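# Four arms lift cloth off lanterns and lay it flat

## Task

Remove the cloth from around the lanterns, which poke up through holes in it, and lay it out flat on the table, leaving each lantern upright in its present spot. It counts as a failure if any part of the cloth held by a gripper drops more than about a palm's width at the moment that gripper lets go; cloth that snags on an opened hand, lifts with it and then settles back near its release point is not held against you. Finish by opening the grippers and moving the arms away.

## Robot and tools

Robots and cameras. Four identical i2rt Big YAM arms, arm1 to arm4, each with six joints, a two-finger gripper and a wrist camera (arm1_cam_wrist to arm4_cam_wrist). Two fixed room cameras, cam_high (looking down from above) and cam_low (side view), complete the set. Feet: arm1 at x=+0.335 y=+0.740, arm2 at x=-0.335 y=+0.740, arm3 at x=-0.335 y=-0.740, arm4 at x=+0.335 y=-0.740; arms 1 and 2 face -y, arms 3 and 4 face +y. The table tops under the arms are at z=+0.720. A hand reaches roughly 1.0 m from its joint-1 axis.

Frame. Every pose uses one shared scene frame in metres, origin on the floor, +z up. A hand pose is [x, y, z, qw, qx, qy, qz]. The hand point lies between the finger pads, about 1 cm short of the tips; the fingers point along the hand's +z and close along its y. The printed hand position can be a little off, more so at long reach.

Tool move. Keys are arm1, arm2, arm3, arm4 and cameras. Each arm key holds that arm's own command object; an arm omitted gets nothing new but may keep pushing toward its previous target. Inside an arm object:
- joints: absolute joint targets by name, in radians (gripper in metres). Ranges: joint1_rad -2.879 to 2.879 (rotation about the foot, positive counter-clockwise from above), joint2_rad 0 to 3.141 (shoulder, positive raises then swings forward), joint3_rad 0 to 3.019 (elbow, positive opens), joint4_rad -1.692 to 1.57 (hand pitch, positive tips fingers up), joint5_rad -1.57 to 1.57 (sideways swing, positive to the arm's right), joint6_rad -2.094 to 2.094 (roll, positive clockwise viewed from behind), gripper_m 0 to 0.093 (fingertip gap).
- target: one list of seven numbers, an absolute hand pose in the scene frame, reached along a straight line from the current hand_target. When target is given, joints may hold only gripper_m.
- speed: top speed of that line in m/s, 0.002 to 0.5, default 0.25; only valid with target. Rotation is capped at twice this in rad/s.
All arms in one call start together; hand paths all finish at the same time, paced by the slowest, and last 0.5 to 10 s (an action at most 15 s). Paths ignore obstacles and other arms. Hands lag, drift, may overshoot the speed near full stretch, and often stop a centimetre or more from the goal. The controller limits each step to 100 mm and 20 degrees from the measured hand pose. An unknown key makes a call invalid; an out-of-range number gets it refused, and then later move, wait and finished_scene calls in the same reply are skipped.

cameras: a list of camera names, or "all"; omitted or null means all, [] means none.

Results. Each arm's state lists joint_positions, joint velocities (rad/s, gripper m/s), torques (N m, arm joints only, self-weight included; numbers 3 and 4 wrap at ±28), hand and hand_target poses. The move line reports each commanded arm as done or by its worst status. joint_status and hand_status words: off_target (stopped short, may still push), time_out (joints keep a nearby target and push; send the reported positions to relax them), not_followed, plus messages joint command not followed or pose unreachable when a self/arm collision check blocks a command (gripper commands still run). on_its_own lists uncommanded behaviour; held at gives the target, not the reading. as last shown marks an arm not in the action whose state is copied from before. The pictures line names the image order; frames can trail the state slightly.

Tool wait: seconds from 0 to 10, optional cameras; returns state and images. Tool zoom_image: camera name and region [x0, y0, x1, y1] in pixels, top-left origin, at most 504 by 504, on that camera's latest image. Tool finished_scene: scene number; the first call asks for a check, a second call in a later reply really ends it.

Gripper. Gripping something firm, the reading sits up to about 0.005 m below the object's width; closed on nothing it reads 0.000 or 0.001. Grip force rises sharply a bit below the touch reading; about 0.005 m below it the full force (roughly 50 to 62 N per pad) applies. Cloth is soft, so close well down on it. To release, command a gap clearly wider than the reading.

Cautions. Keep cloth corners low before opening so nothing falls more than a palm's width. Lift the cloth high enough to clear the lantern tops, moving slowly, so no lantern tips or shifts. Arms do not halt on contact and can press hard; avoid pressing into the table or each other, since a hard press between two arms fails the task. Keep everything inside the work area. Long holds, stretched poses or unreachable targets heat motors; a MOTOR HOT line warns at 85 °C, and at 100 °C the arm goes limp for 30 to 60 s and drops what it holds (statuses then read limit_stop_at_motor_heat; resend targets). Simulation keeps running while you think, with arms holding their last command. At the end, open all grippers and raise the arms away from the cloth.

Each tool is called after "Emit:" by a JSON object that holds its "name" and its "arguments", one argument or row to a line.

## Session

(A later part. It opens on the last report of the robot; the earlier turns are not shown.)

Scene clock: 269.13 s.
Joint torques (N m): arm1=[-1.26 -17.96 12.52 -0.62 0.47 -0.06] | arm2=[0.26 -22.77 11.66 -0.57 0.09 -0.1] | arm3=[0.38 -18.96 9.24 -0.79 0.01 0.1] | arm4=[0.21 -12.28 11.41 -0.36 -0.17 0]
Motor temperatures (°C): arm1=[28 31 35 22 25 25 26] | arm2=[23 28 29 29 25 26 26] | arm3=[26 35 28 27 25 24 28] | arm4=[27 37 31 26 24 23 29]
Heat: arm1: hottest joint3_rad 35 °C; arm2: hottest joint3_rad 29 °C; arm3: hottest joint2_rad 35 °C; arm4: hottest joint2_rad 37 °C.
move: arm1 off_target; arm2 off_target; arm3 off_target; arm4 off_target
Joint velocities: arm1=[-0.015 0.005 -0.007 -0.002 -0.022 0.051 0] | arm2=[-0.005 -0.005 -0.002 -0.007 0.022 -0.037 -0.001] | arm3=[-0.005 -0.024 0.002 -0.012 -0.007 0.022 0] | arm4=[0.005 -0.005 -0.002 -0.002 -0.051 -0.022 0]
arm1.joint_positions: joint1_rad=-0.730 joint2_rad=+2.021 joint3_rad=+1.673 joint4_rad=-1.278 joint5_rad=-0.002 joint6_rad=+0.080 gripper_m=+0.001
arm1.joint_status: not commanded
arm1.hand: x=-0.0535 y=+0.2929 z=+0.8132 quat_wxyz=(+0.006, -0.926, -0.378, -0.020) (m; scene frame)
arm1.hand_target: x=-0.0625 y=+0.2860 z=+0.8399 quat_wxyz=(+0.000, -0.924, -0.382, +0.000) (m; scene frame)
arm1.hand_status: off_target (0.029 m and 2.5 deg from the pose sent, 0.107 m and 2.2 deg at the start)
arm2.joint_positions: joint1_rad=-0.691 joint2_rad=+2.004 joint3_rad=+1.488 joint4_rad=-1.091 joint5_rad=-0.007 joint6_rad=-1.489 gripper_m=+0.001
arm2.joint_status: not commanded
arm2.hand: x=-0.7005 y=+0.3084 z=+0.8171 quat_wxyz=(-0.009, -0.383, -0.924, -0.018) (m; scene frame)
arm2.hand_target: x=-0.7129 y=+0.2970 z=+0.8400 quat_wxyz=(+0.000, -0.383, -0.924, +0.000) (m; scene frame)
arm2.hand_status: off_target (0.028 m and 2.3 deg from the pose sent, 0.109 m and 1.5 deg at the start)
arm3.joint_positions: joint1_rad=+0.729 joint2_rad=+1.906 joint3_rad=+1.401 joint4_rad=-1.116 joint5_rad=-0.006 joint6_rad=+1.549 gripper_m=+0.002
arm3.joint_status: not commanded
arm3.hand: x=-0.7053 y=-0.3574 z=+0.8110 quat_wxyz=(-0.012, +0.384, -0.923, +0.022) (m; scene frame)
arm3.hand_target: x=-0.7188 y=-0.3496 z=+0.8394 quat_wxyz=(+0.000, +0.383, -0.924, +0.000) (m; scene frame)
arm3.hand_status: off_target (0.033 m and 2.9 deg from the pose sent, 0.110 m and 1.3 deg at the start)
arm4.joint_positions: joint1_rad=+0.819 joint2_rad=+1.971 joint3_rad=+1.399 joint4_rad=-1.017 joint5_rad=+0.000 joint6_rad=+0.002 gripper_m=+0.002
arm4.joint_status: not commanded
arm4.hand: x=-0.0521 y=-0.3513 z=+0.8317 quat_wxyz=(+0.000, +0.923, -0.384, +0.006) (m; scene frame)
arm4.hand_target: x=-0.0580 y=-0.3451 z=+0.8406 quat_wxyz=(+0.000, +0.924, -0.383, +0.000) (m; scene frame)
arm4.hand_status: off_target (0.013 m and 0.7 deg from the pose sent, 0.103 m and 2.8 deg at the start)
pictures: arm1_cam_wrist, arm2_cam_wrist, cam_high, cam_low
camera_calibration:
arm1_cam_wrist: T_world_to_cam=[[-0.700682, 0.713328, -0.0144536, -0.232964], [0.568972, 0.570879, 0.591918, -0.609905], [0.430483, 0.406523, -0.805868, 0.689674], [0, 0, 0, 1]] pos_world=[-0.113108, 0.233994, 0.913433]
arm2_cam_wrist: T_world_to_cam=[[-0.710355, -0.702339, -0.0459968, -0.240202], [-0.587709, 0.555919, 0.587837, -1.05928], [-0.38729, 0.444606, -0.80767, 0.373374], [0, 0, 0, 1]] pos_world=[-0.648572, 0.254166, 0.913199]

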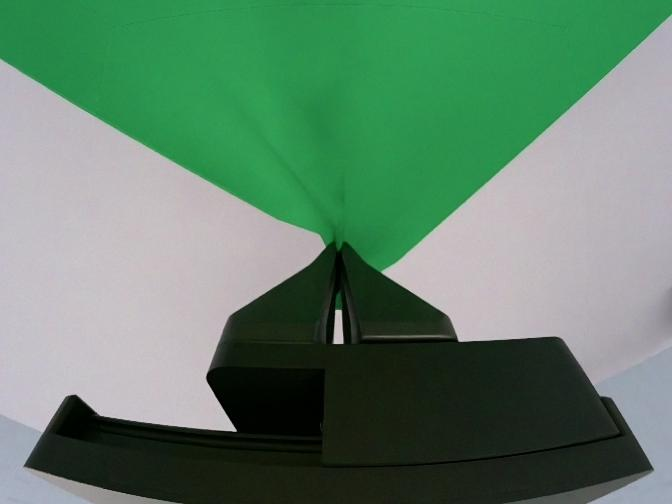

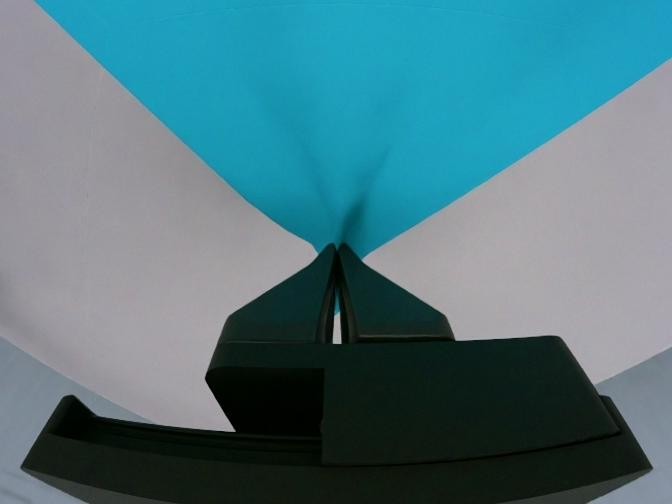

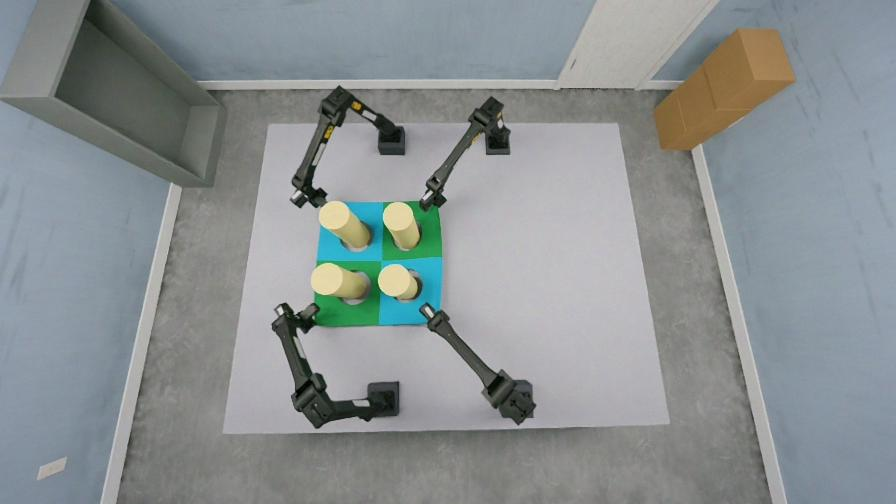

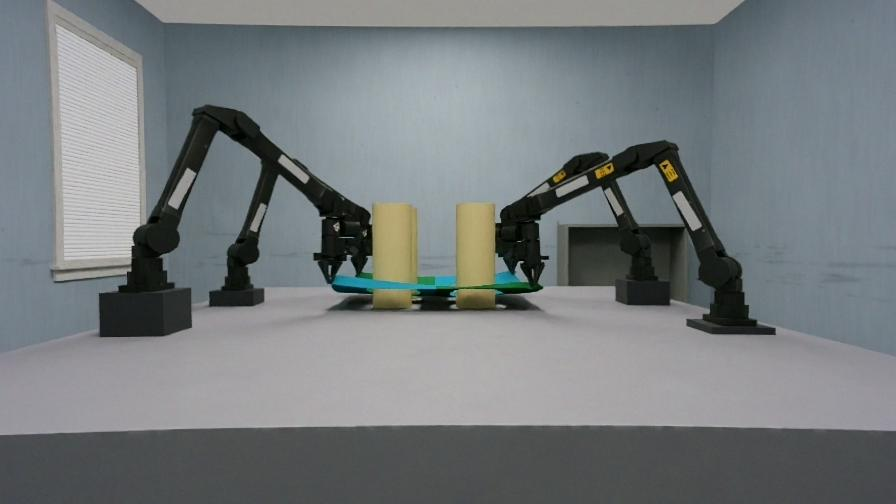

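Emit:
{"name": "zoom_image", "arguments": {
  "camera": "cam_low",
  "region": [300, 180, 580, 330]
}}

Emit:
{"name": "zoom_image", "arguments": {
  "camera": "cam_high",
  "region": [280, 180, 480, 350]
}}

Scaled by 1.800.

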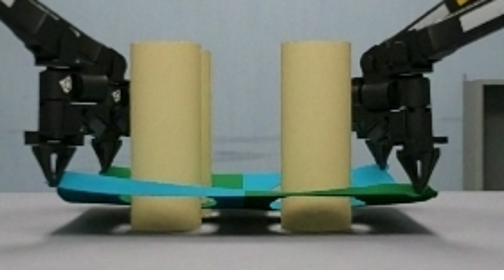

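Scaled by 2.520.

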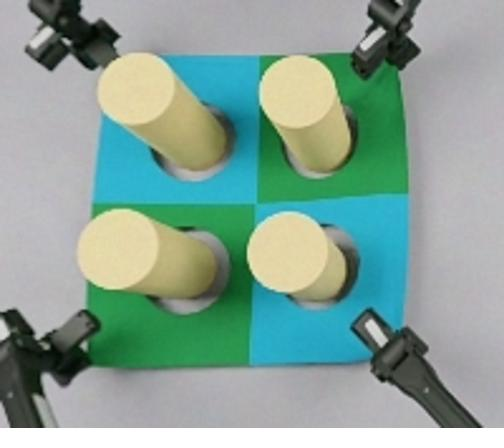

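Emit:
{"name": "move", "arguments": {
  "arm1": {"target": [-0.0706, 0.284, 1.03, 0.0592, 0.9159, 0.3794, -0.1163], "speed": 0.12},
  "arm2": {"target": [-0.7236, 0.2903, 1.03, -0.0403, 0.3794, 0.9159, -0.1241], "speed": 0.12},
  "arm3": {"target": [-0.7293, -0.345, 1.03, 0.0489, 0.3794, -0.9159, -0.121], "speed": 0.12},
  "arm4": {"target": [-0.0656, -0.3405, 1.03, -0.0502, 0.9159, -0.3794, -0.1205], "speed": 0.12},
  "cameras": ["cam_high", "cam_low"]
}}

Scene clock: 296.63 s.
Joint torques (N m): arm1=[-1.79 -16.09 14.72 -0.09 0.35 -0.07] | arm2=[-0.09 -20.42 14.56 0.14 -0.02 -0.15] | arm3=[0.62 -16.44 11.3 -0.1 0.01 0.12] | arm4=[0.38 -10.23 14.49 0.32 -0.24 0.04]
Motor temperatures (°C): arm1=[28 31 37 22 25 25 26] | arm2=[23 27 31 29 25 26 26] | arm3=[26 35 32 27 25 24 28] | arm4=[27 37 34 25 23 23 29]
Heat: arm1: hottest joint3_rad 37 °C; arm2: hottest joint3_rad 31 °C; arm3: hottest joint2_rad 35 °C; arm4: hottest joint2_rad 37 °C.
move: arm1 off_target; arm2 off_target; arm3 off_target; arm4 off_target
Joint velocities: arm1=[0.005 -0.005 0.012 -0.012 -0.051 -0.095 0] | arm2=[0.005 -0.005 -0.007 -0.012 -0.037 -0.007 0] | arm3=[-0.015 0.005 0.012 -0.012 -0.051 -0.007 0] | arm4=[-0.015 -0.005 -0.002 -0.007 0.022 0.037 -0.001]
arm1.joint_positions: joint1_rad=-0.730 joint2_rad=+1.816 joint3_rad=+1.844 joint4_rad=-1.408 joint5_rad=+0.001 joint6_rad=+0.071 gripper_m=+0.001
arm1.joint_status: not commanded
arm1.hand: x=-0.0626 y=+0.2846 z=+0.9978 quat_wxyz=(-0.047, -0.919, -0.380, +0.090) (m; scene frame)
arm1.hand_target: x=-0.0707 y=+0.2837 z=+1.0306 quat_wxyz=(-0.057, -0.915, -0.382, +0.118) (m; scene frame)
arm1.hand_status: off_target (0.033 m and 3.3 deg from the pose sent, 0.218 m and 17.4 deg at the start)
arm2.joint_positions: joint1_rad=-0.691 joint2_rad=+1.740 joint3_rad=+1.583 joint4_rad=-1.209 joint5_rad=-0.007 joint6_rad=-1.489 gripper_m=+0.001
arm2.joint_status: not commanded
arm2.hand: x=-0.7098 y=+0.2970 z=+0.9971 quat_wxyz=(+0.028, -0.380, -0.919, +0.096) (m; scene frame)
arm2.hand_target: x=-0.7242 y=+0.2902 z=+1.0300 quat_wxyz=(+0.040, -0.380, -0.916, +0.125) (m; scene frame)
arm2.hand_status: off_target (0.036 m and 3.5 deg from the pose sent, 0.215 m and 17.3 deg at the start)
arm3.joint_positions: joint1_rad=+0.729 joint2_rad=+1.659 joint3_rad=+1.548 joint4_rad=-1.265 joint5_rad=-0.008 joint6_rad=+1.549 gripper_m=+0.002
arm3.joint_status: not commanded
arm3.hand: x=-0.7190 y=-0.3467 z=+0.9936 quat_wxyz=(+0.034, +0.383, -0.918, -0.091) (m; scene frame)
arm3.hand_target: x=-0.7304 y=-0.3440 z=+1.0291 quat_wxyz=(+0.050, +0.381, -0.915, -0.121) (m; scene frame)
arm3.hand_status: off_target (0.038 m and 3.9 deg from the pose sent, 0.221 m and 17.8 deg at the start)
arm4.joint_positions: joint1_rad=+0.819 joint2_rad=+1.668 joint3_rad=+1.461 joint4_rad=-1.137 joint5_rad=+0.000 joint6_rad=+0.002 gripper_m=+0.002
arm4.joint_status: not commanded
arm4.hand: x=-0.0562 y=-0.3480 z=+1.0141 quat_wxyz=(-0.046, +0.917, -0.382, -0.107) (m; scene frame)
arm4.hand_target: x=-0.0642 y=-0.3420 z=+1.0310 quat_wxyz=(-0.049, +0.916, -0.380, -0.121) (m; scene frame)
arm4.hand_status: off_target (0.020 m and 1.6 deg from the pose sent, 0.199 m and 15.6 deg at the start)
pictures: cam_high, cam_low

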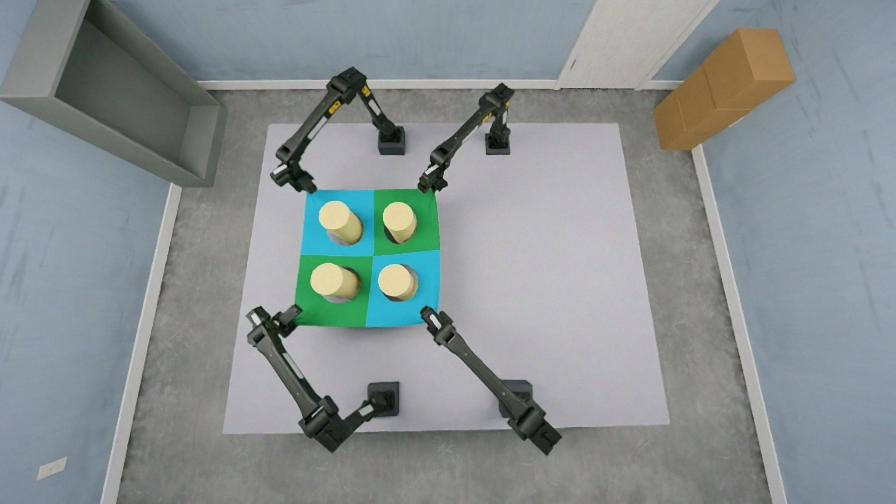

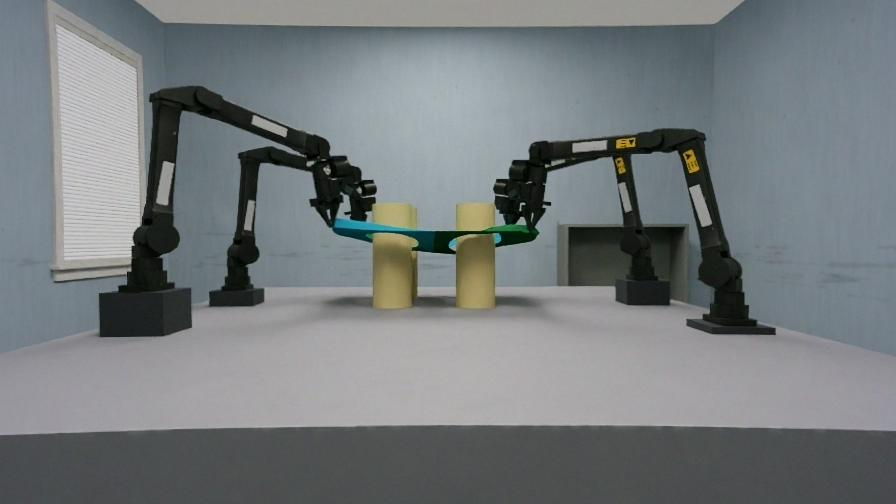

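Emit:
{"name": "move", "arguments": {
  "cameras": ["cam_high", "cam_low"]
}}

Scene clock: 318.23 s.
Joint torques (N m): arm1=[-1.61 -16.38 14.68 -0.05 0.39 -0.05] | arm2=[-0.44 -20.48 14.56 0.18 -0.04 -0.16] | arm3=[0.67 -16.5 11.29 -0.09 0.01 0.13] | arm4=[0.38 -10.17 14.48 0.32 -0.24 0.04]
Motor temperatures (°C): arm1=[28 31 38 22 25 24 26] | arm2=[23 28 37 28 24 25 26] | arm3=[25 35 35 27 25 24 29] | arm4=[26 38 36 25 23 23 29]
Heat: arm1: hottest joint3_rad 38 °C; arm2: hottest joint3_rad 37 °C; arm3: hottest joint2_rad 35 °C; arm4: hottest joint2_rad 38 °C.
Joint velocities: arm1=[-0.005 0.005 0.002 0.002 -0.007 0.095 0] | arm2=[-0.005 -0.005 -0.007 -0.012 -0.022 -0.051 0] | arm3=[-0.005 -0.005 -0.017 0.002 -0.022 -0.037 -0.002] | arm4=[-0.005 -0.024 0.002 0.002 -0.007 -0.007 0]
arm1.joint_positions: joint1_rad=-0.730 joint2_rad=+1.816 joint3_rad=+1.844 joint4_rad=-1.408 joint5_rad=+0.001 joint6_rad=+0.071 gripper_m=+0.001
arm1.joint_status: not commanded
arm1.hand: x=-0.0626 y=+0.2846 z=+0.9978 quat_wxyz=(-0.047, -0.919, -0.380, +0.090) (m; scene frame)
arm1.hand_target: x=-0.0707 y=+0.2837 z=+1.0306 quat_wxyz=(-0.057, -0.915, -0.382, +0.118) (m; scene frame)
arm1.hand_status: off_target (0.033 m and 3.3 deg from the pose sent, 0.218 m and 17.4 deg at the start)
arm2.joint_positions: joint1_rad=-0.691 joint2_rad=+1.740 joint3_rad=+1.583 joint4_rad=-1.210 joint5_rad=-0.007 joint6_rad=-1.489 gripper_m=+0.001
arm2.joint_status: not commanded
arm2.hand: x=-0.7097 y=+0.2971 z=+0.9971 quat_wxyz=(+0.028, -0.380, -0.919, +0.096) (m; scene frame)
arm2.hand_target: x=-0.7242 y=+0.2902 z=+1.0300 quat_wxyz=(+0.040, -0.380, -0.916, +0.125) (m; scene frame)
arm2.hand_status: off_target (0.036 m and 3.6 deg from the pose sent, 0.215 m and 17.3 deg at the start)
arm3.joint_positions: joint1_rad=+0.729 joint2_rad=+1.659 joint3_rad=+1.548 joint4_rad=-1.266 joint5_rad=-0.008 joint6_rad=+1.549 gripper_m=+0.002
arm3.joint_status: not commanded
arm3.hand: x=-0.7188 y=-0.3468 z=+0.9936 quat_wxyz=(+0.034, +0.384, -0.918, -0.091) (m; scene frame)
arm3.hand_target: x=-0.7303 y=-0.3441 z=+1.0291 quat_wxyz=(+0.050, +0.381, -0.915, -0.121) (m; scene frame)
arm3.hand_status: off_target (0.038 m and 3.9 deg from the pose sent, 0.221 m and 17.8 deg at the start)
arm4.joint_positions: joint1_rad=+0.819 joint2_rad=+1.668 joint3_rad=+1.461 joint4_rad=-1.137 joint5_rad=+0.000 joint6_rad=+0.002 gripper_m=+0.002
arm4.joint_status: not commanded
arm4.hand: x=-0.0562 y=-0.3480 z=+1.0141 quat_wxyz=(-0.046, +0.917, -0.382, -0.107) (m; scene frame)
arm4.hand_target: x=-0.0642 y=-0.3420 z=+1.0310 quat_wxyz=(-0.049, +0.916, -0.380, -0.121) (m; scene frame)
arm4.hand_status: off_target (0.020 m and 1.6 deg from the pose sent, 0.199 m and 15.6 deg at the start)
pictures: cam_high, cam_low

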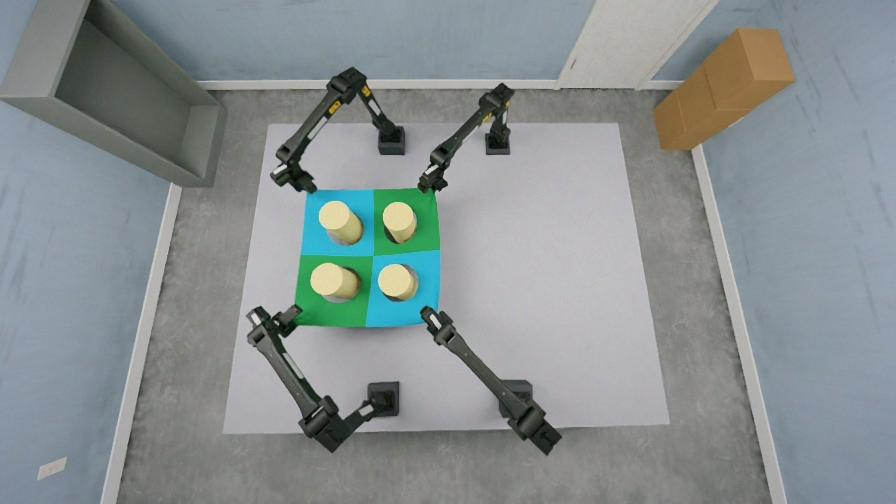

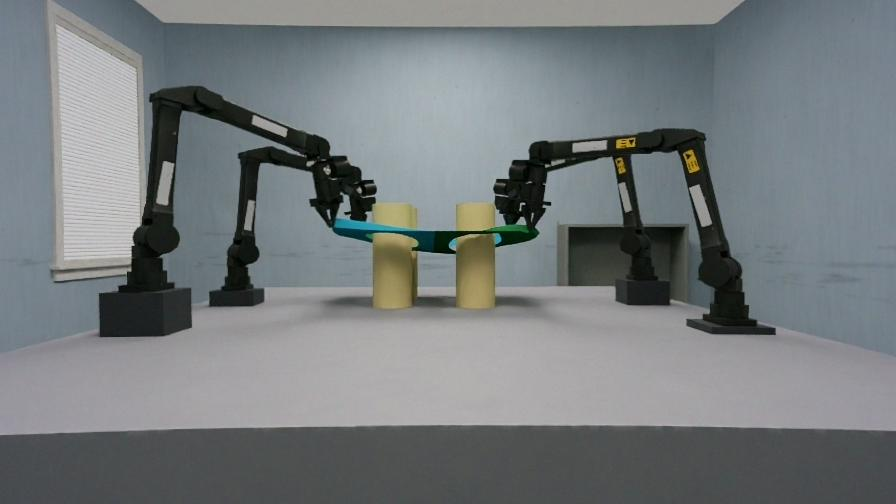

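Emit:
{"name": "move", "arguments": {
  "arm1": {"target": [-0.064, 0.289, 1.25, 0.1737, 0.8536, 0.3536, -0.3410], "speed": 0.15},
  "arm2": {"target": [-0.730, 0.295, 1.25, -0.1057, 0.3596, 0.8682, -0.3252], "speed": 0.15},
  "arm3": {"target": [-0.736, -0.350, 1.25, 0.1281, 0.3596, -0.8682, -0.3170], "speed": 0.15},
  "arm4": {"target": [-0.059, -0.346, 1.24, -0.1250, 0.8736, -0.3618, -0.3005], "speed": 0.15},
  "cameras": ["cam_high", "cam_low"]
}}

Scene clock: 338.80 s.
Joint torques (N m): arm1=[-1.38 -13.16 15.1 1.51 0.16 -0.08] | arm2=[-0.91 -17.2 15.43 2.09 -0.14 -0.13] | arm3=[1.32 -13.57 11.74 0.72 0.09 0.08] | arm4=[0.15 -8 15.77 1.05 -0.17 0.04]
Motor temperatures (°C): arm1=[28 32 39 22 25 24 26] | arm2=[23 28 40 28 24 25 26] | arm3=[25 35 37 27 25 24 29] | arm4=[26 38 38 25 23 23 29]
Heat: arm1: hottest joint3_rad 39 °C; arm2: hottest joint3_rad 40 °C; arm3: hottest joint3_rad 37 °C; arm4: hottest joint2_rad 38 °C.
move: arm1 off_target; arm2 off_target; arm3 off_target; arm4 off_target
Joint velocities: arm1=[-0.005 -0.005 0.012 -0.022 0.037 -0.007 0.001] | arm2=[-0.015 0.005 -0.002 0.017 -0.022 0.007 0.001] | arm3=[-0.005 0.005 -0.012 -0.012 -0.022 -0.007 0.001] | arm4=[-0.005 0.005 0.012 -0.002 -0.066 0.066 0]
arm1.joint_positions: joint1_rad=-0.730 joint2_rad=+1.604 joint3_rad=+1.991 joint4_rad=-1.272 joint5_rad=+0.001 joint6_rad=+0.068 gripper_m=+0.001
arm1.joint_status: not commanded
arm1.hand: x=-0.0641 y=+0.2846 z=+1.2079 quat_wxyz=(-0.154, -0.868, -0.360, +0.306) (m; scene frame)
arm1.hand_target: x=-0.0632 y=+0.2898 z=+1.2510 quat_wxyz=(-0.169, -0.852, -0.357, +0.344) (m; scene frame)
arm1.hand_status: off_target (0.042 m and 4.9 deg from the pose sent, 0.252 m and 33.3 deg at the start)
arm2.joint_positions: joint1_rad=-0.703 joint2_rad=+1.531 joint3_rad=+1.775 joint4_rad=-1.209 joint5_rad=-0.018 joint6_rad=-1.499 gripper_m=+0.001
arm2.joint_status: not commanded
arm2.hand: x=-0.7178 y=+0.2952 z=+1.2076 quat_wxyz=(+0.087, -0.364, -0.883, +0.284) (m; scene frame)
arm2.hand_target: x=-0.7295 y=+0.2956 z=+1.2501 quat_wxyz=(+0.105, -0.360, -0.868, +0.326) (m; scene frame)
arm2.hand_status: off_target (0.044 m and 5.5 deg from the pose sent, 0.254 m and 28.5 deg at the start)
arm3.joint_positions: joint1_rad=+0.734 joint2_rad=+1.487 joint3_rad=+1.811 joint4_rad=-1.266 joint5_rad=-0.003 joint6_rad=+1.561 gripper_m=+0.002
arm3.joint_status: not commanded
arm3.hand: x=-0.7321 y=-0.3390 z=+1.2115 quat_wxyz=(+0.111, +0.364, -0.878, -0.289) (m; scene frame)
arm3.hand_target: x=-0.7369 y=-0.3487 z=+1.2496 quat_wxyz=(+0.129, +0.362, -0.867, -0.317) (m; scene frame)
arm3.hand_status: off_target (0.040 m and 4.0 deg from the pose sent, 0.257 m and 28.9 deg at the start)
arm4.joint_positions: joint1_rad=+0.819 joint2_rad=+1.435 joint3_rad=+1.617 joint4_rad=-1.137 joint5_rad=-0.004 joint6_rad=+0.002 gripper_m=+0.002
arm4.joint_status: not commanded
arm4.hand: x=-0.0563 y=-0.3497 z=+1.2143 quat_wxyz=(-0.117, +0.879, -0.365, -0.283) (m; scene frame)
arm4.hand_target: x=-0.0571 y=-0.3480 z=+1.2401 quat_wxyz=(-0.124, +0.873, -0.362, -0.301) (m; scene frame)
arm4.hand_status: off_target (0.026 m and 2.3 deg from the pose sent, 0.226 m and 24.6 deg at the start)
pictures: cam_high, cam_low

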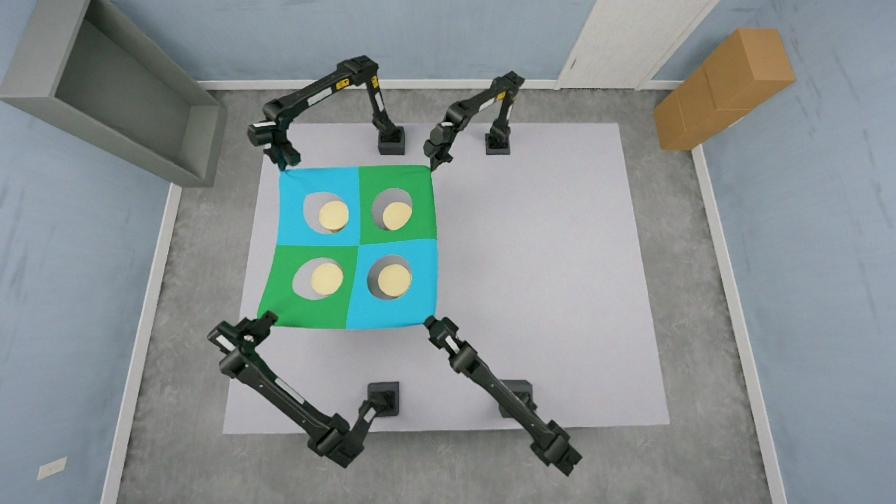

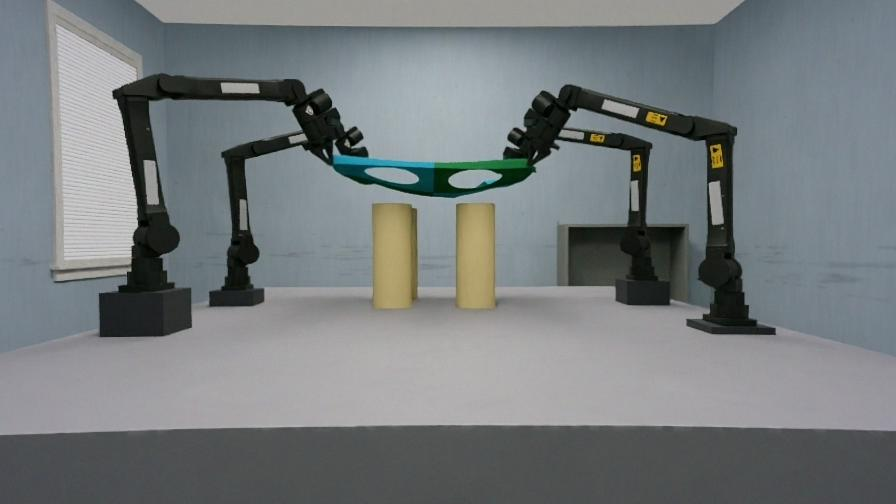

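Emit:
{"name": "zoom_image", "arguments": {
  "camera": "cam_low",
  "region": [300, 80, 580, 240]
}}

Scaled by 1.800.

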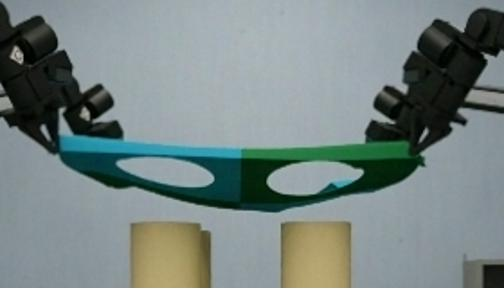

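Emit:
{"name": "move", "arguments": {
  "arm1": {"target": [0.576, 0.292, 1.255, 0.3403, 0.8682, 0.3596, 0.0339], "speed": 0.22},
  "arm2": {"target": [-0.090, 0.298, 1.255, 0.2540, 0.3618, 0.8735, -0.2035], "speed": 0.22},
  "arm3": {"target": [-0.096, -0.358, 1.255, -0.2791, 0.3596, -0.8682, -0.1977], "speed": 0.22},
  "arm4": {"target": [0.581, -0.350, 1.245, -0.3046, 0.8787, -0.3640, 0.0521], "speed": 0.22},
  "cameras": ["cam_high", "cam_low"]
}}

Scene clock: 357.63 s.
Joint torques (N m): arm1=[-0.38 -8.64 13.61 1.55 -0.03 0.12] | arm2=[0.21 -13.8 13.85 1.68 0.11 0.03] | arm3=[0.09 -8.7 8.44 1.54 0.1 -0.13] | arm4=[-0.44 -4.48 14.45 1.72 -0.08 -0.05]
Motor temperatures (°C): arm1=[28 31 43 22 25 24 27] | arm2=[23 28 38 28 24 25 26] | arm3=[25 35 38 27 25 24 29] | arm4=[26 37 39 25 23 23 29]
Heat: arm1: hottest joint3_rad 43 °C; arm2: hottest joint3_rad 38 °C; arm3: hottest joint3_rad 38 °C; arm4: hottest joint3_rad 39 °C.
move: arm1 off_target; arm2 off_target; arm3 off_target; arm4 off_target
Joint velocities: arm1=[-0.005 0.005 -0.002 -0.002 -0.037 0.022 0] | arm2=[0.005 -0.015 -0.002 0.002 0.007 -0.037 0] | arm3=[0.005 0.005 0.002 -0.007 0.037 -0.051 -0.001] | arm4=[-0.015 -0.005 -0.017 -0.007 0.081 -0.007 -0.001]
arm1.joint_positions: joint1_rad=+0.473 joint2_rad=+1.401 joint3_rad=+1.857 joint4_rad=-1.402 joint5_rad=-0.005 joint6_rad=+1.275 gripper_m=+0.001
arm1.joint_status: not commanded
arm1.hand: x=+0.5774 y=+0.2949 z=+1.2279 quat_wxyz=(-0.311, -0.877, -0.365, -0.027) (m; scene frame)
arm1.hand_target: x=+0.5826 y=+0.2975 z=+1.2554 quat_wxyz=(-0.340, -0.869, -0.359, -0.037) (m; scene frame)
arm1.hand_status: off_target (0.027 m and 3.7 deg from the pose sent, 0.642 m and 44.7 deg at the start)
arm2.joint_positions: joint1_rad=+0.528 joint2_rad=+1.350 joint3_rad=+1.635 joint4_rad=-1.259 joint5_rad=+0.005 joint6_rad=-0.289 gripper_m=+0.001
arm2.joint_status: not commanded
arm2.hand: x=-0.0856 y=+0.2940 z=+1.2252 quat_wxyz=(-0.228, -0.359, -0.886, +0.183) (m; scene frame)
arm2.hand_target: x=-0.0861 y=+0.2901 z=+1.2556 quat_wxyz=(-0.253, -0.362, -0.874, +0.203) (m; scene frame)
arm2.hand_status: off_target (0.030 m and 4.1 deg from the pose sent, 0.630 m and 40.3 deg at the start)
arm3.joint_positions: joint1_rad=-0.599 joint2_rad=+1.237 joint3_rad=+1.628 joint4_rad=-1.302 joint5_rad=-0.008 joint6_rad=+0.244 gripper_m=+0.002
arm3.joint_status: not commanded
arm3.hand: x=-0.0915 y=-0.3488 z=+1.2418 quat_wxyz=(-0.265, +0.354, -0.875, -0.195) (m; scene frame)
arm3.hand_target: x=-0.0924 y=-0.3494 z=+1.2555 quat_wxyz=(-0.280, +0.358, -0.867, -0.204) (m; scene frame)
arm3.hand_status: off_target (0.017 m and 1.9 deg from the pose sent, 0.638 m and 46.3 deg at the start)
arm4.joint_positions: joint1_rad=-0.507 joint2_rad=+1.209 joint3_rad=+1.455 joint4_rad=-1.231 joint5_rad=+0.013 joint6_rad=-1.329 gripper_m=+0.002
arm4.joint_status: not commanded
arm4.hand: x=+0.5743 y=-0.3520 z=+1.2261 quat_wxyz=(-0.287, +0.883, -0.367, +0.046) (m; scene frame)
arm4.hand_target: x=+0.5813 y=-0.3506 z=+1.2449 quat_wxyz=(-0.306, +0.878, -0.363, +0.054) (m; scene frame)
arm4.hand_status: off_target (0.020 m and 2.2 deg from the pose sent, 0.638 m and 44.3 deg at the start)
pictures: cam_high, cam_low

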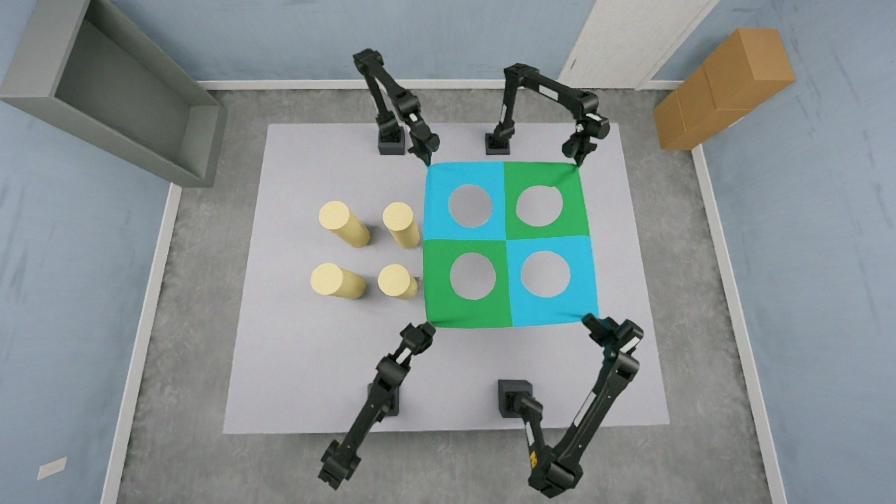

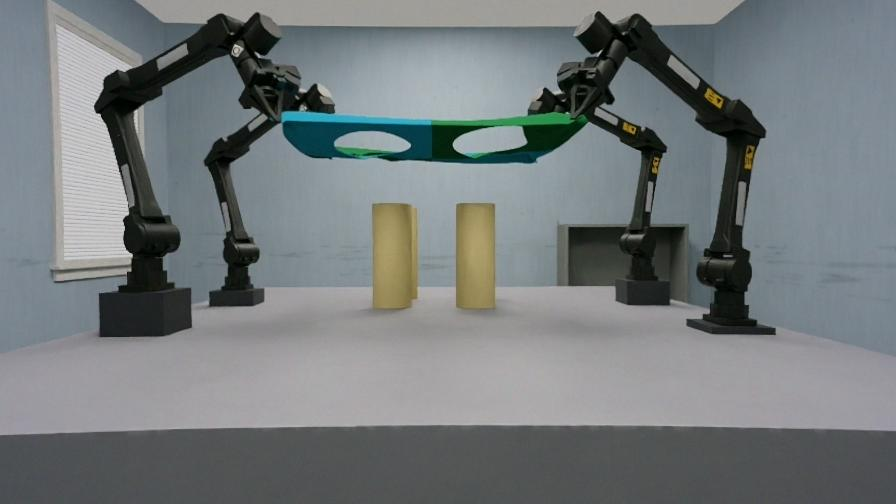

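Emit:
{"name": "move", "arguments": {
  "arm1": {"target": [0.592, 0.294, 0.79, 0, 0.9239, 0.3827, 0], "speed": 0.22},
  "arm2": {"target": [-0.076, 0.305, 0.79, 0, 0.3827, 0.9239, 0], "speed": 0.22},
  "arm3": {"target": [-0.081, -0.358, 0.79, 0, 0.3827, -0.9239, 0], "speed": 0.22},
  "arm4": {"target": [0.595, -0.353, 0.79, 0, 0.9239, -0.3827, 0], "speed": 0.22},
  "cameras": ["cam_high", "cam_low"]
}}

Scene clock: 368.40 s.
Joint torques (N m): arm1=[0.26 -14.21 8.16 0.05 -0.36 0.19] | arm2=[1.96 -19.31 6.95 0.14 -0.25 0.02] | arm3=[-0.67 -13.98 5.48 -0.06 0.37 -0.11] | arm4=[-1.49 -9.99 8.98 0.23 0.08 -0.09]
Motor temperatures (°C): arm1=[28 31 44 22 25 24 27] | arm2=[23 27 37 28 24 25 26] | arm3=[25 35 38 27 25 24 29] | arm4=[26 36 38 25 23 23 29]
Heat: arm1: hottest joint3_rad 44 °C; arm2: hottest joint3_rad 37 °C; arm3: hottest joint3_rad 38 °C; arm4: hottest joint3_rad 38 °C.
move: arm1 off_target; arm2 done; arm3 done; arm4 off_target
Joint velocities: arm1=[-0.005 0.005 -0.017 -0.007 0.081 -0.007 0] | arm2=[0.005 -0.015 -0.012 -0.017 0.037 0.007 -0.001] | arm3=[-0.005 -0.015 -0.012 0.002 -0.066 -0.022 0] | arm4=[-0.005 -0.005 -0.012 0.002 -0.051 0.051 0]
arm1.joint_positions: joint1_rad=+0.482 joint2_rad=+1.836 joint3_rad=+1.306 joint4_rad=-1.060 joint5_rad=-0.011 joint6_rad=+1.290 gripper_m=+0.001
arm1.joint_status: not commanded
arm1.hand: x=+0.5801 y=+0.2914 z=+0.7832 quat_wxyz=(+0.005, -0.926, -0.379, +0.000) (m; scene frame)
arm1.hand_target: x=+0.5905 y=+0.2968 z=+0.7878 quat_wxyz=(+0.001, -0.925, -0.380, -0.006) (m; scene frame)
arm1.hand_status: off_target (0.014 m and 0.7 deg from the pose sent, 0.438 m and 36.3 deg at the start)
arm2.joint_positions: joint1_rad=+0.540 joint2_rad=+1.894 joint3_rad=+1.212 joint4_rad=-0.883 joint5_rad=+0.011 joint6_rad=-0.256 gripper_m=+0.001
arm2.joint_status: not commanded
arm2.hand: x=-0.0834 y=+0.3029 z=+0.7876 quat_wxyz=(+0.001, -0.384, -0.923, +0.004) (m; scene frame)
arm2.hand_target: x=-0.0784 y=+0.3090 z=+0.7894 quat_wxyz=(+0.001, -0.383, -0.924, +0.001) (m; scene frame)
arm2.hand_status: done (0.008 m and 0.5 deg from the pose sent, 0.435 m and 34.0 deg at the start)
arm3.joint_positions: joint1_rad=-0.613 joint2_rad=+1.748 joint3_rad=+1.087 joint4_rad=-0.913 joint5_rad=-0.008 joint6_rad=+0.218 gripper_m=+0.002
arm3.joint_status: not commanded
arm3.hand: x=-0.0879 y=-0.3570 z=+0.7908 quat_wxyz=(-0.001, +0.379, -0.925, -0.004) (m; scene frame)
arm3.hand_target: x=-0.0847 y=-0.3637 z=+0.7908 quat_wxyz=(+0.000, +0.379, -0.925, +0.000) (m; scene frame)
arm3.hand_status: done (0.007 m and 0.7 deg from the pose sent, 0.452 m and 38.4 deg at the start)
arm4.joint_positions: joint1_rad=-0.529 joint2_rad=+1.872 joint3_rad=+1.075 joint4_rad=-0.798 joint5_rad=+0.007 joint6_rad=-1.358 gripper_m=+0.002
arm4.joint_status: not commanded
arm4.hand: x=+0.5820 y=-0.3518 z=+0.7823 quat_wxyz=(+0.010, +0.926, -0.379, -0.002) (m; scene frame)
arm4.hand_target: x=+0.5970 y=-0.3503 z=+0.7883 quat_wxyz=(+0.001, +0.924, -0.382, +0.003) (m; scene frame)
arm4.hand_status: off_target (0.015 m and 1.2 deg from the pose sent, 0.437 m and 33.8 deg at the start)
pictures: cam_high, cam_low

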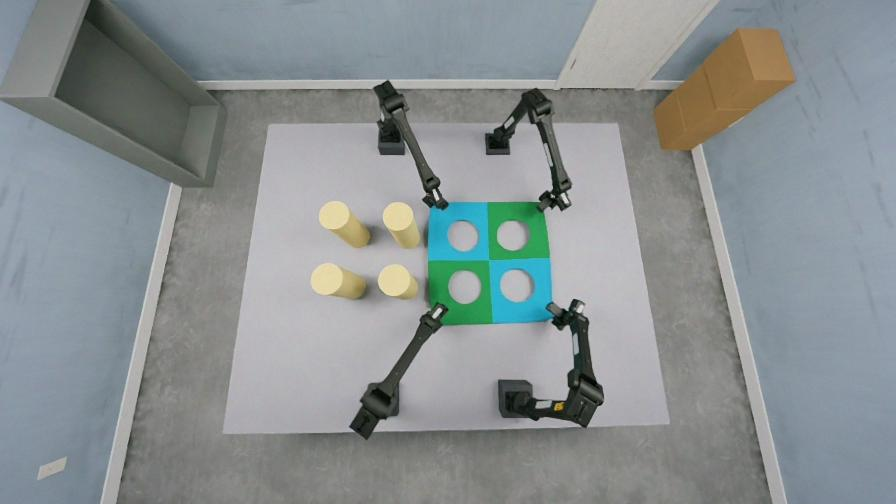

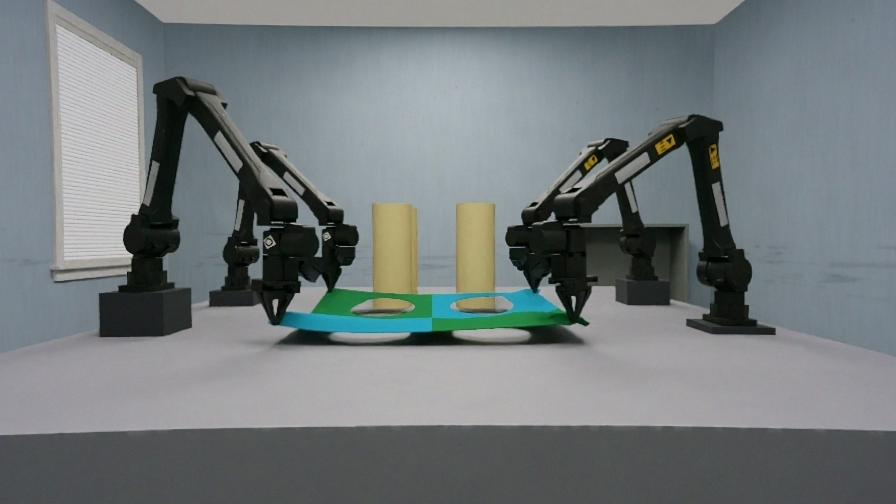

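Emit:
{"name": "move", "arguments": {
  "arm1": {"target": [0.592, 0.294, 0.714, 0, 0.9239, 0.3827, 0], "speed": 0.07},
  "arm2": {"target": [-0.082, 0.305, 0.710, 0, 0.3827, 0.9239, 0], "speed": 0.07},
  "arm3": {"target": [-0.086, -0.359, 0.710, 0, 0.3827, -0.9239, 0], "speed": 0.07},
  "arm4": {"target": [0.594, -0.353, 0.714, 0, 0.9239, -0.3827, 0], "speed": 0.07},
  "cameras": ["cam_high", "cam_low"]
}}

Scene clock: 372.77 s.
Joint torques (N m): arm1=[0.15 -11.75 6.58 0.77 0.19 0.17] | arm2=[0.67 -17.44 5.07 0.87 -0.23 -0.11] | arm3=[-0.15 -11.58 4.4 0.66 0.28 -0.12] | arm4=[-1.08 -7.41 5.6 1.24 -0.16 -0.08]
Motor temperatures (°C): arm1=[28 30 43 22 25 24 27] | arm2=[23 27 37 28 24 25 26] | arm3=[25 35 37 27 25 24 29] | arm4=[26 36 38 25 23 23 29]
Heat: arm1: hottest joint3_rad 43 °C; arm2: hottest joint3_rad 37 °C; arm3: hottest joint3_rad 37 °C; arm4: hottest joint3_rad 38 °C.
move: arm1 off_target; arm2 off_target; arm3 off_target; arm4 off_target
Joint velocities: arm1=[-0.005 -0.015 -0.007 -0.007 -0.037 0.007 -0.001] | arm2=[-0.005 -0.005 0.007 -0.012 -0.022 -0.007 0] | arm3=[-0.005 0.005 -0.012 -0.012 -0.022 0.022 0.001] | arm4=[0.005 -0.015 -0.012 -0.007 -0.007 0.007 0]
arm1.joint_positions: joint1_rad=+0.491 joint2_rad=+1.908 joint3_rad=+1.259 joint4_rad=-0.907 joint5_rad=-0.009 joint6_rad=+1.290 gripper_m=+0.001
arm1.joint_status: not commanded
arm1.hand: x=+0.5876 y=+0.2866 z=+0.7325 quat_wxyz=(-0.012, -0.924, -0.383, -0.001) (m; scene frame)
arm1.hand_target: x=+0.5913 y=+0.2951 z=+0.7144 quat_wxyz=(+0.000, -0.924, -0.383, +0.000) (m; scene frame)
arm1.hand_status: off_target (0.020 m and 1.3 deg from the pose sent, 0.070 m and 0.7 deg at the start)
arm2.joint_positions: joint1_rad=+0.540 joint2_rad=+2.004 joint3_rad=+1.195 joint4_rad=-0.723 joint5_rad=+0.008 joint6_rad=-0.255 gripper_m=+0.001
arm2.joint_status: not commanded
arm2.hand: x=-0.0772 y=+0.2936 z=+0.7298 quat_wxyz=(-0.013, -0.384, -0.923, +0.013) (m; scene frame)
arm2.hand_target: x=-0.0827 y=+0.3061 z=+0.7110 quat_wxyz=(+0.000, -0.383, -0.924, +0.000) (m; scene frame)
arm2.hand_status: off_target (0.023 m and 2.1 deg from the pose sent, 0.078 m and 0.5 deg at the start)
arm3.joint_positions: joint1_rad=-0.613 joint2_rad=+1.865 joint3_rad=+1.046 joint4_rad=-0.733 joint5_rad=-0.006 joint6_rad=+0.217 gripper_m=+0.002
arm3.joint_status: not commanded
arm3.hand: x=-0.0837 y=-0.3511 z=+0.7288 quat_wxyz=(-0.012, +0.380, -0.925, -0.011) (m; scene frame)
arm3.hand_target: x=-0.0870 y=-0.3603 z=+0.7114 quat_wxyz=(+0.000, +0.383, -0.924, +0.000) (m; scene frame)
arm3.hand_status: off_target (0.021 m and 1.8 deg from the pose sent, 0.081 m and 0.7 deg at the start)
arm4.joint_positions: joint1_rad=-0.535 joint2_rad=+1.975 joint3_rad=+1.070 joint4_rad=-0.640 joint5_rad=+0.007 joint6_rad=-1.359 gripper_m=+0.002
arm4.joint_status: not commanded
arm4.hand: x=+0.5924 y=-0.3395 z=+0.7353 quat_wxyz=(-0.015, +0.925, -0.381, +0.003) (m; scene frame)
arm4.hand_target: x=+0.5935 y=-0.3532 z=+0.7146 quat_wxyz=(+0.000, +0.924, -0.383, +0.000) (m; scene frame)
arm4.hand_status: off_target (0.025 m and 1.8 deg from the pose sent, 0.069 m and 1.2 deg at the start)
pictures: cam_high, cam_low

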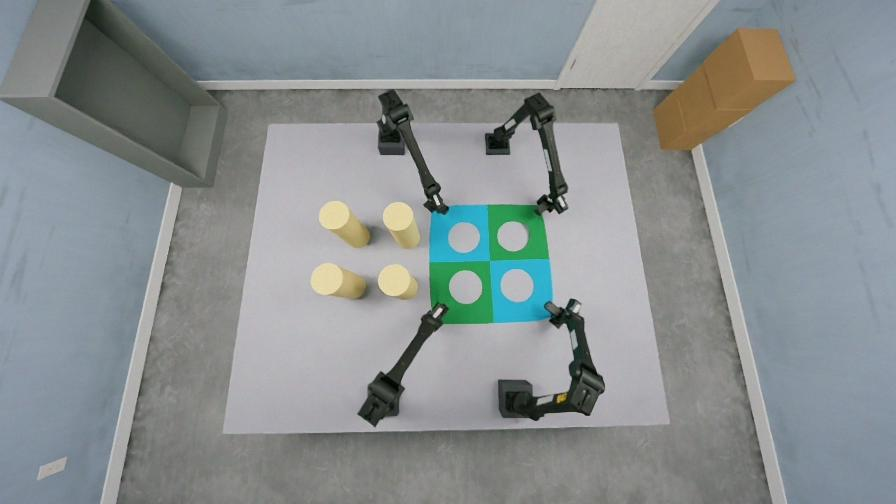

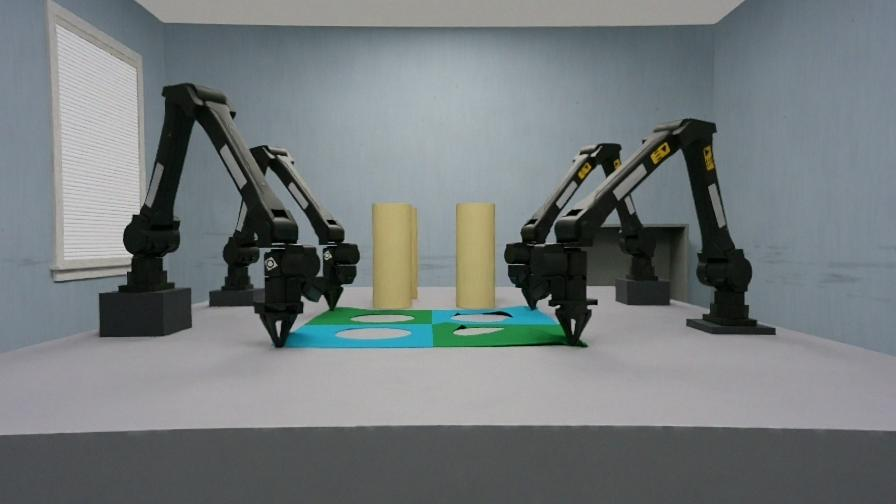

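Emit:
{"name": "zoom_image", "arguments": {
  "camera": "cam_low",
  "region": [260, 290, 600, 360]
}}

Emit:
{"name": "zoom_image", "arguments": {
  "camera": "cam_high",
  "region": [400, 180, 580, 340]
}}

Scaled by 1.482.

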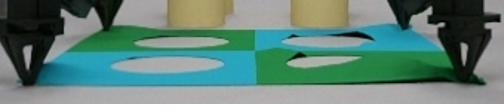

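Scaled by 2.800.

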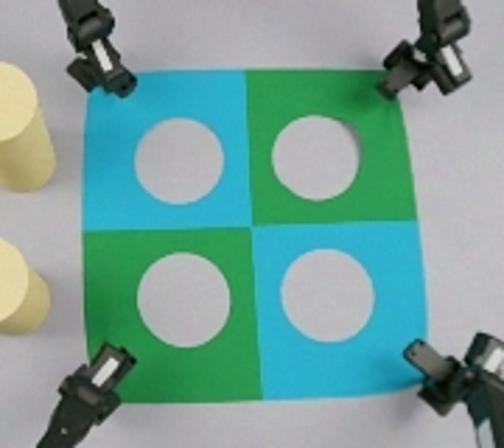

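Emit:
{"name": "move", "arguments": {
  "arm1": {"target": [0.596, 0.307, 0.722, 0, 0.9239, 0.3827, 0], "speed": 0.06},
  "arm2": {"target": [-0.088, 0.318, 0.718, 0, 0.3827, 0.9239, 0], "speed": 0.06},
  "arm3": {"target": [-0.092, -0.372, 0.718, 0, 0.3827, -0.9239, 0], "speed": 0.06},
  "arm4": {"target": [0.598, -0.372, 0.722, 0, 0.9239, -0.3827, 0], "speed": 0.06},
  "cameras": ["cam_high", "cam_low"]
}}

Emit:
{"name": "zoom_image", "arguments": {
  "camera": "cam_low",
  "region": [260, 290, 600, 360]
}}

Emit:
{"name": "zoom_image", "arguments": {
  "camera": "cam_high",
  "region": [400, 180, 580, 340]
}}

Scene clock: 379.43 s.
Joint torques (N m): arm1=[0.67 -12.98 5.83 0.18 -0.22 0.2] | arm2=[1.2 -18.84 3.97 0.29 -0.21 -0.08] | arm3=[-0.38 -13.51 3.26 0.02 0.28 -0.11] | arm4=[-1.85 -8.76 4.62 0.31 0.13 -0.1]
Motor temperatures (°C): arm1=[28 30 41 22 25 24 27] | arm2=[23 27 36 28 24 25 26] | arm3=[25 35 36 27 25 24 29] | arm4=[26 36 37 25 22 23 29]
Heat: arm1: hottest joint3_rad 41 °C; arm2: hottest joint3_rad 36 °C; arm3: hottest joint3_rad 36 °C; arm4: hottest joint3_rad 37 °C.
move: arm1 off_target; arm2 off_target; arm3 off_target; arm4 off_target
Joint velocities: arm1=[-0.005 -0.015 -0.012 -0.007 -0.051 -0.037 0] | arm2=[-0.005 -0.024 -0.027 0.007 -0.066 -0.037 0] | arm3=[-0.005 -0.015 -0.012 0.002 -0.007 -0.037 0] | arm4=[-0.015 -0.005 -0.007 -0.012 -0.081 -0.022 -0.001]
arm1.joint_positions: joint1_rad=+0.501 joint2_rad=+1.901 joint3_rad=+1.247 joint4_rad=-0.900 joint5_rad=-0.001 joint6_rad=+1.308 gripper_m=+0.001
arm1.joint_status: not commanded
arm1.hand: x=+0.5891 y=+0.2909 z=+0.7323 quat_wxyz=(-0.013, -0.925, -0.379, +0.003) (m; scene frame)
arm1.hand_target: x=+0.5953 y=+0.3070 z=+0.7224 quat_wxyz=(+0.000, -0.924, -0.382, +0.000) (m; scene frame)
arm1.hand_status: off_target (0.020 m and 1.6 deg from the pose sent, 0.024 m and 1.3 deg at the start)
arm2.joint_positions: joint1_rad=+0.540 joint2_rad=+1.988 joint3_rad=+1.166 joint4_rad=-0.704 joint5_rad=+0.007 joint6_rad=-0.255 gripper_m=+0.001
arm2.joint_status: not commanded
arm2.hand: x=-0.0809 y=+0.3002 z=+0.7301 quat_wxyz=(-0.015, -0.384, -0.923, +0.014) (m; scene frame)
arm2.hand_target: x=-0.0879 y=+0.3182 z=+0.7185 quat_wxyz=(+0.000, -0.383, -0.924, +0.000) (m; scene frame)
arm2.hand_status: off_target (0.023 m and 2.4 deg from the pose sent, 0.029 m and 2.1 deg at the start)
arm3.joint_positions: joint1_rad=-0.613 joint2_rad=+1.852 joint3_rad=+1.026 joint4_rad=-0.716 joint5_rad=-0.006 joint6_rad=+0.213 gripper_m=+0.002
arm3.joint_status: not commanded
arm3.hand: x=-0.0861 y=-0.3548 z=+0.7289 quat_wxyz=(-0.015, +0.382, -0.924, -0.013) (m; scene frame)
arm3.hand_target: x=-0.0921 y=-0.3720 z=+0.7186 quat_wxyz=(+0.000, +0.383, -0.924, +0.000) (m; scene frame)
arm3.hand_status: off_target (0.021 m and 2.3 deg from the pose sent, 0.025 m and 1.8 deg at the start)
arm4.joint_positions: joint1_rad=-0.556 joint2_rad=+1.959 joint3_rad=+1.039 joint4_rad=-0.615 joint5_rad=-0.001 joint6_rad=-1.388 gripper_m=+0.002
arm4.joint_status: not commanded
arm4.hand: x=+0.5957 y=-0.3503 z=+0.7351 quat_wxyz=(-0.021, +0.926, -0.377, +0.000) (m; scene frame)
arm4.hand_target: x=+0.5974 y=-0.3718 z=+0.7224 quat_wxyz=(+0.000, +0.924, -0.383, +0.000) (m; scene frame)
arm4.hand_status: off_target (0.025 m and 2.5 deg from the pose sent, 0.036 m and 1.8 deg at the start)
pictures: cam_high, cam_low

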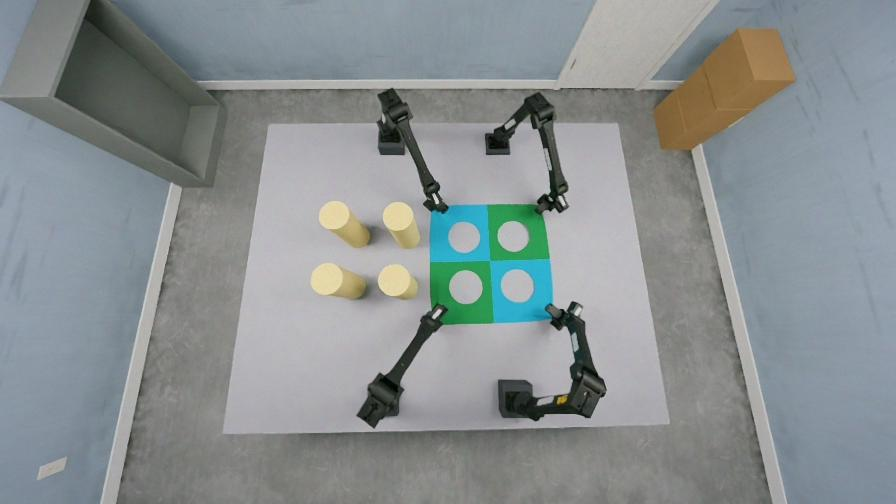

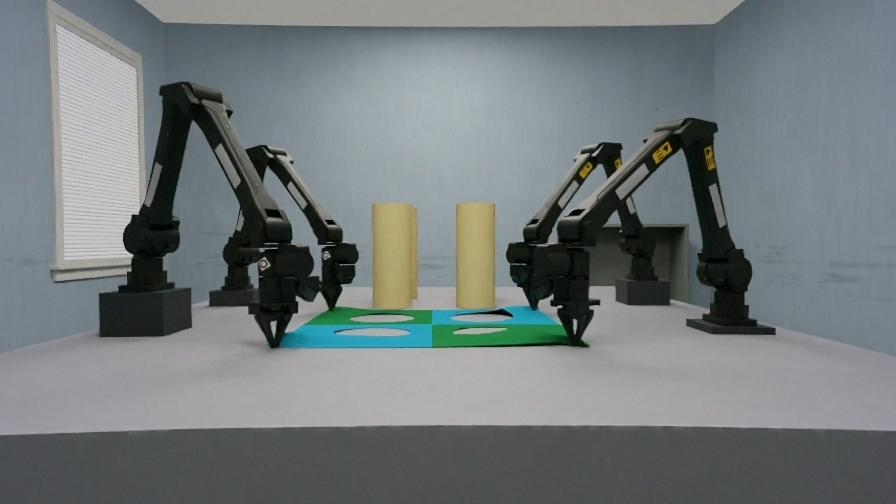

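Scaled by 1.482.

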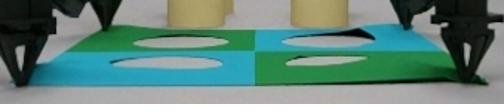

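Scaled by 2.800.

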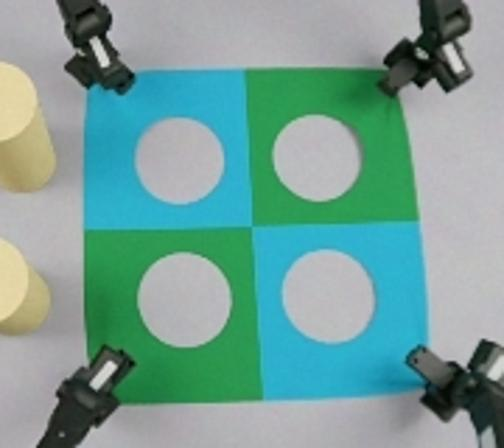

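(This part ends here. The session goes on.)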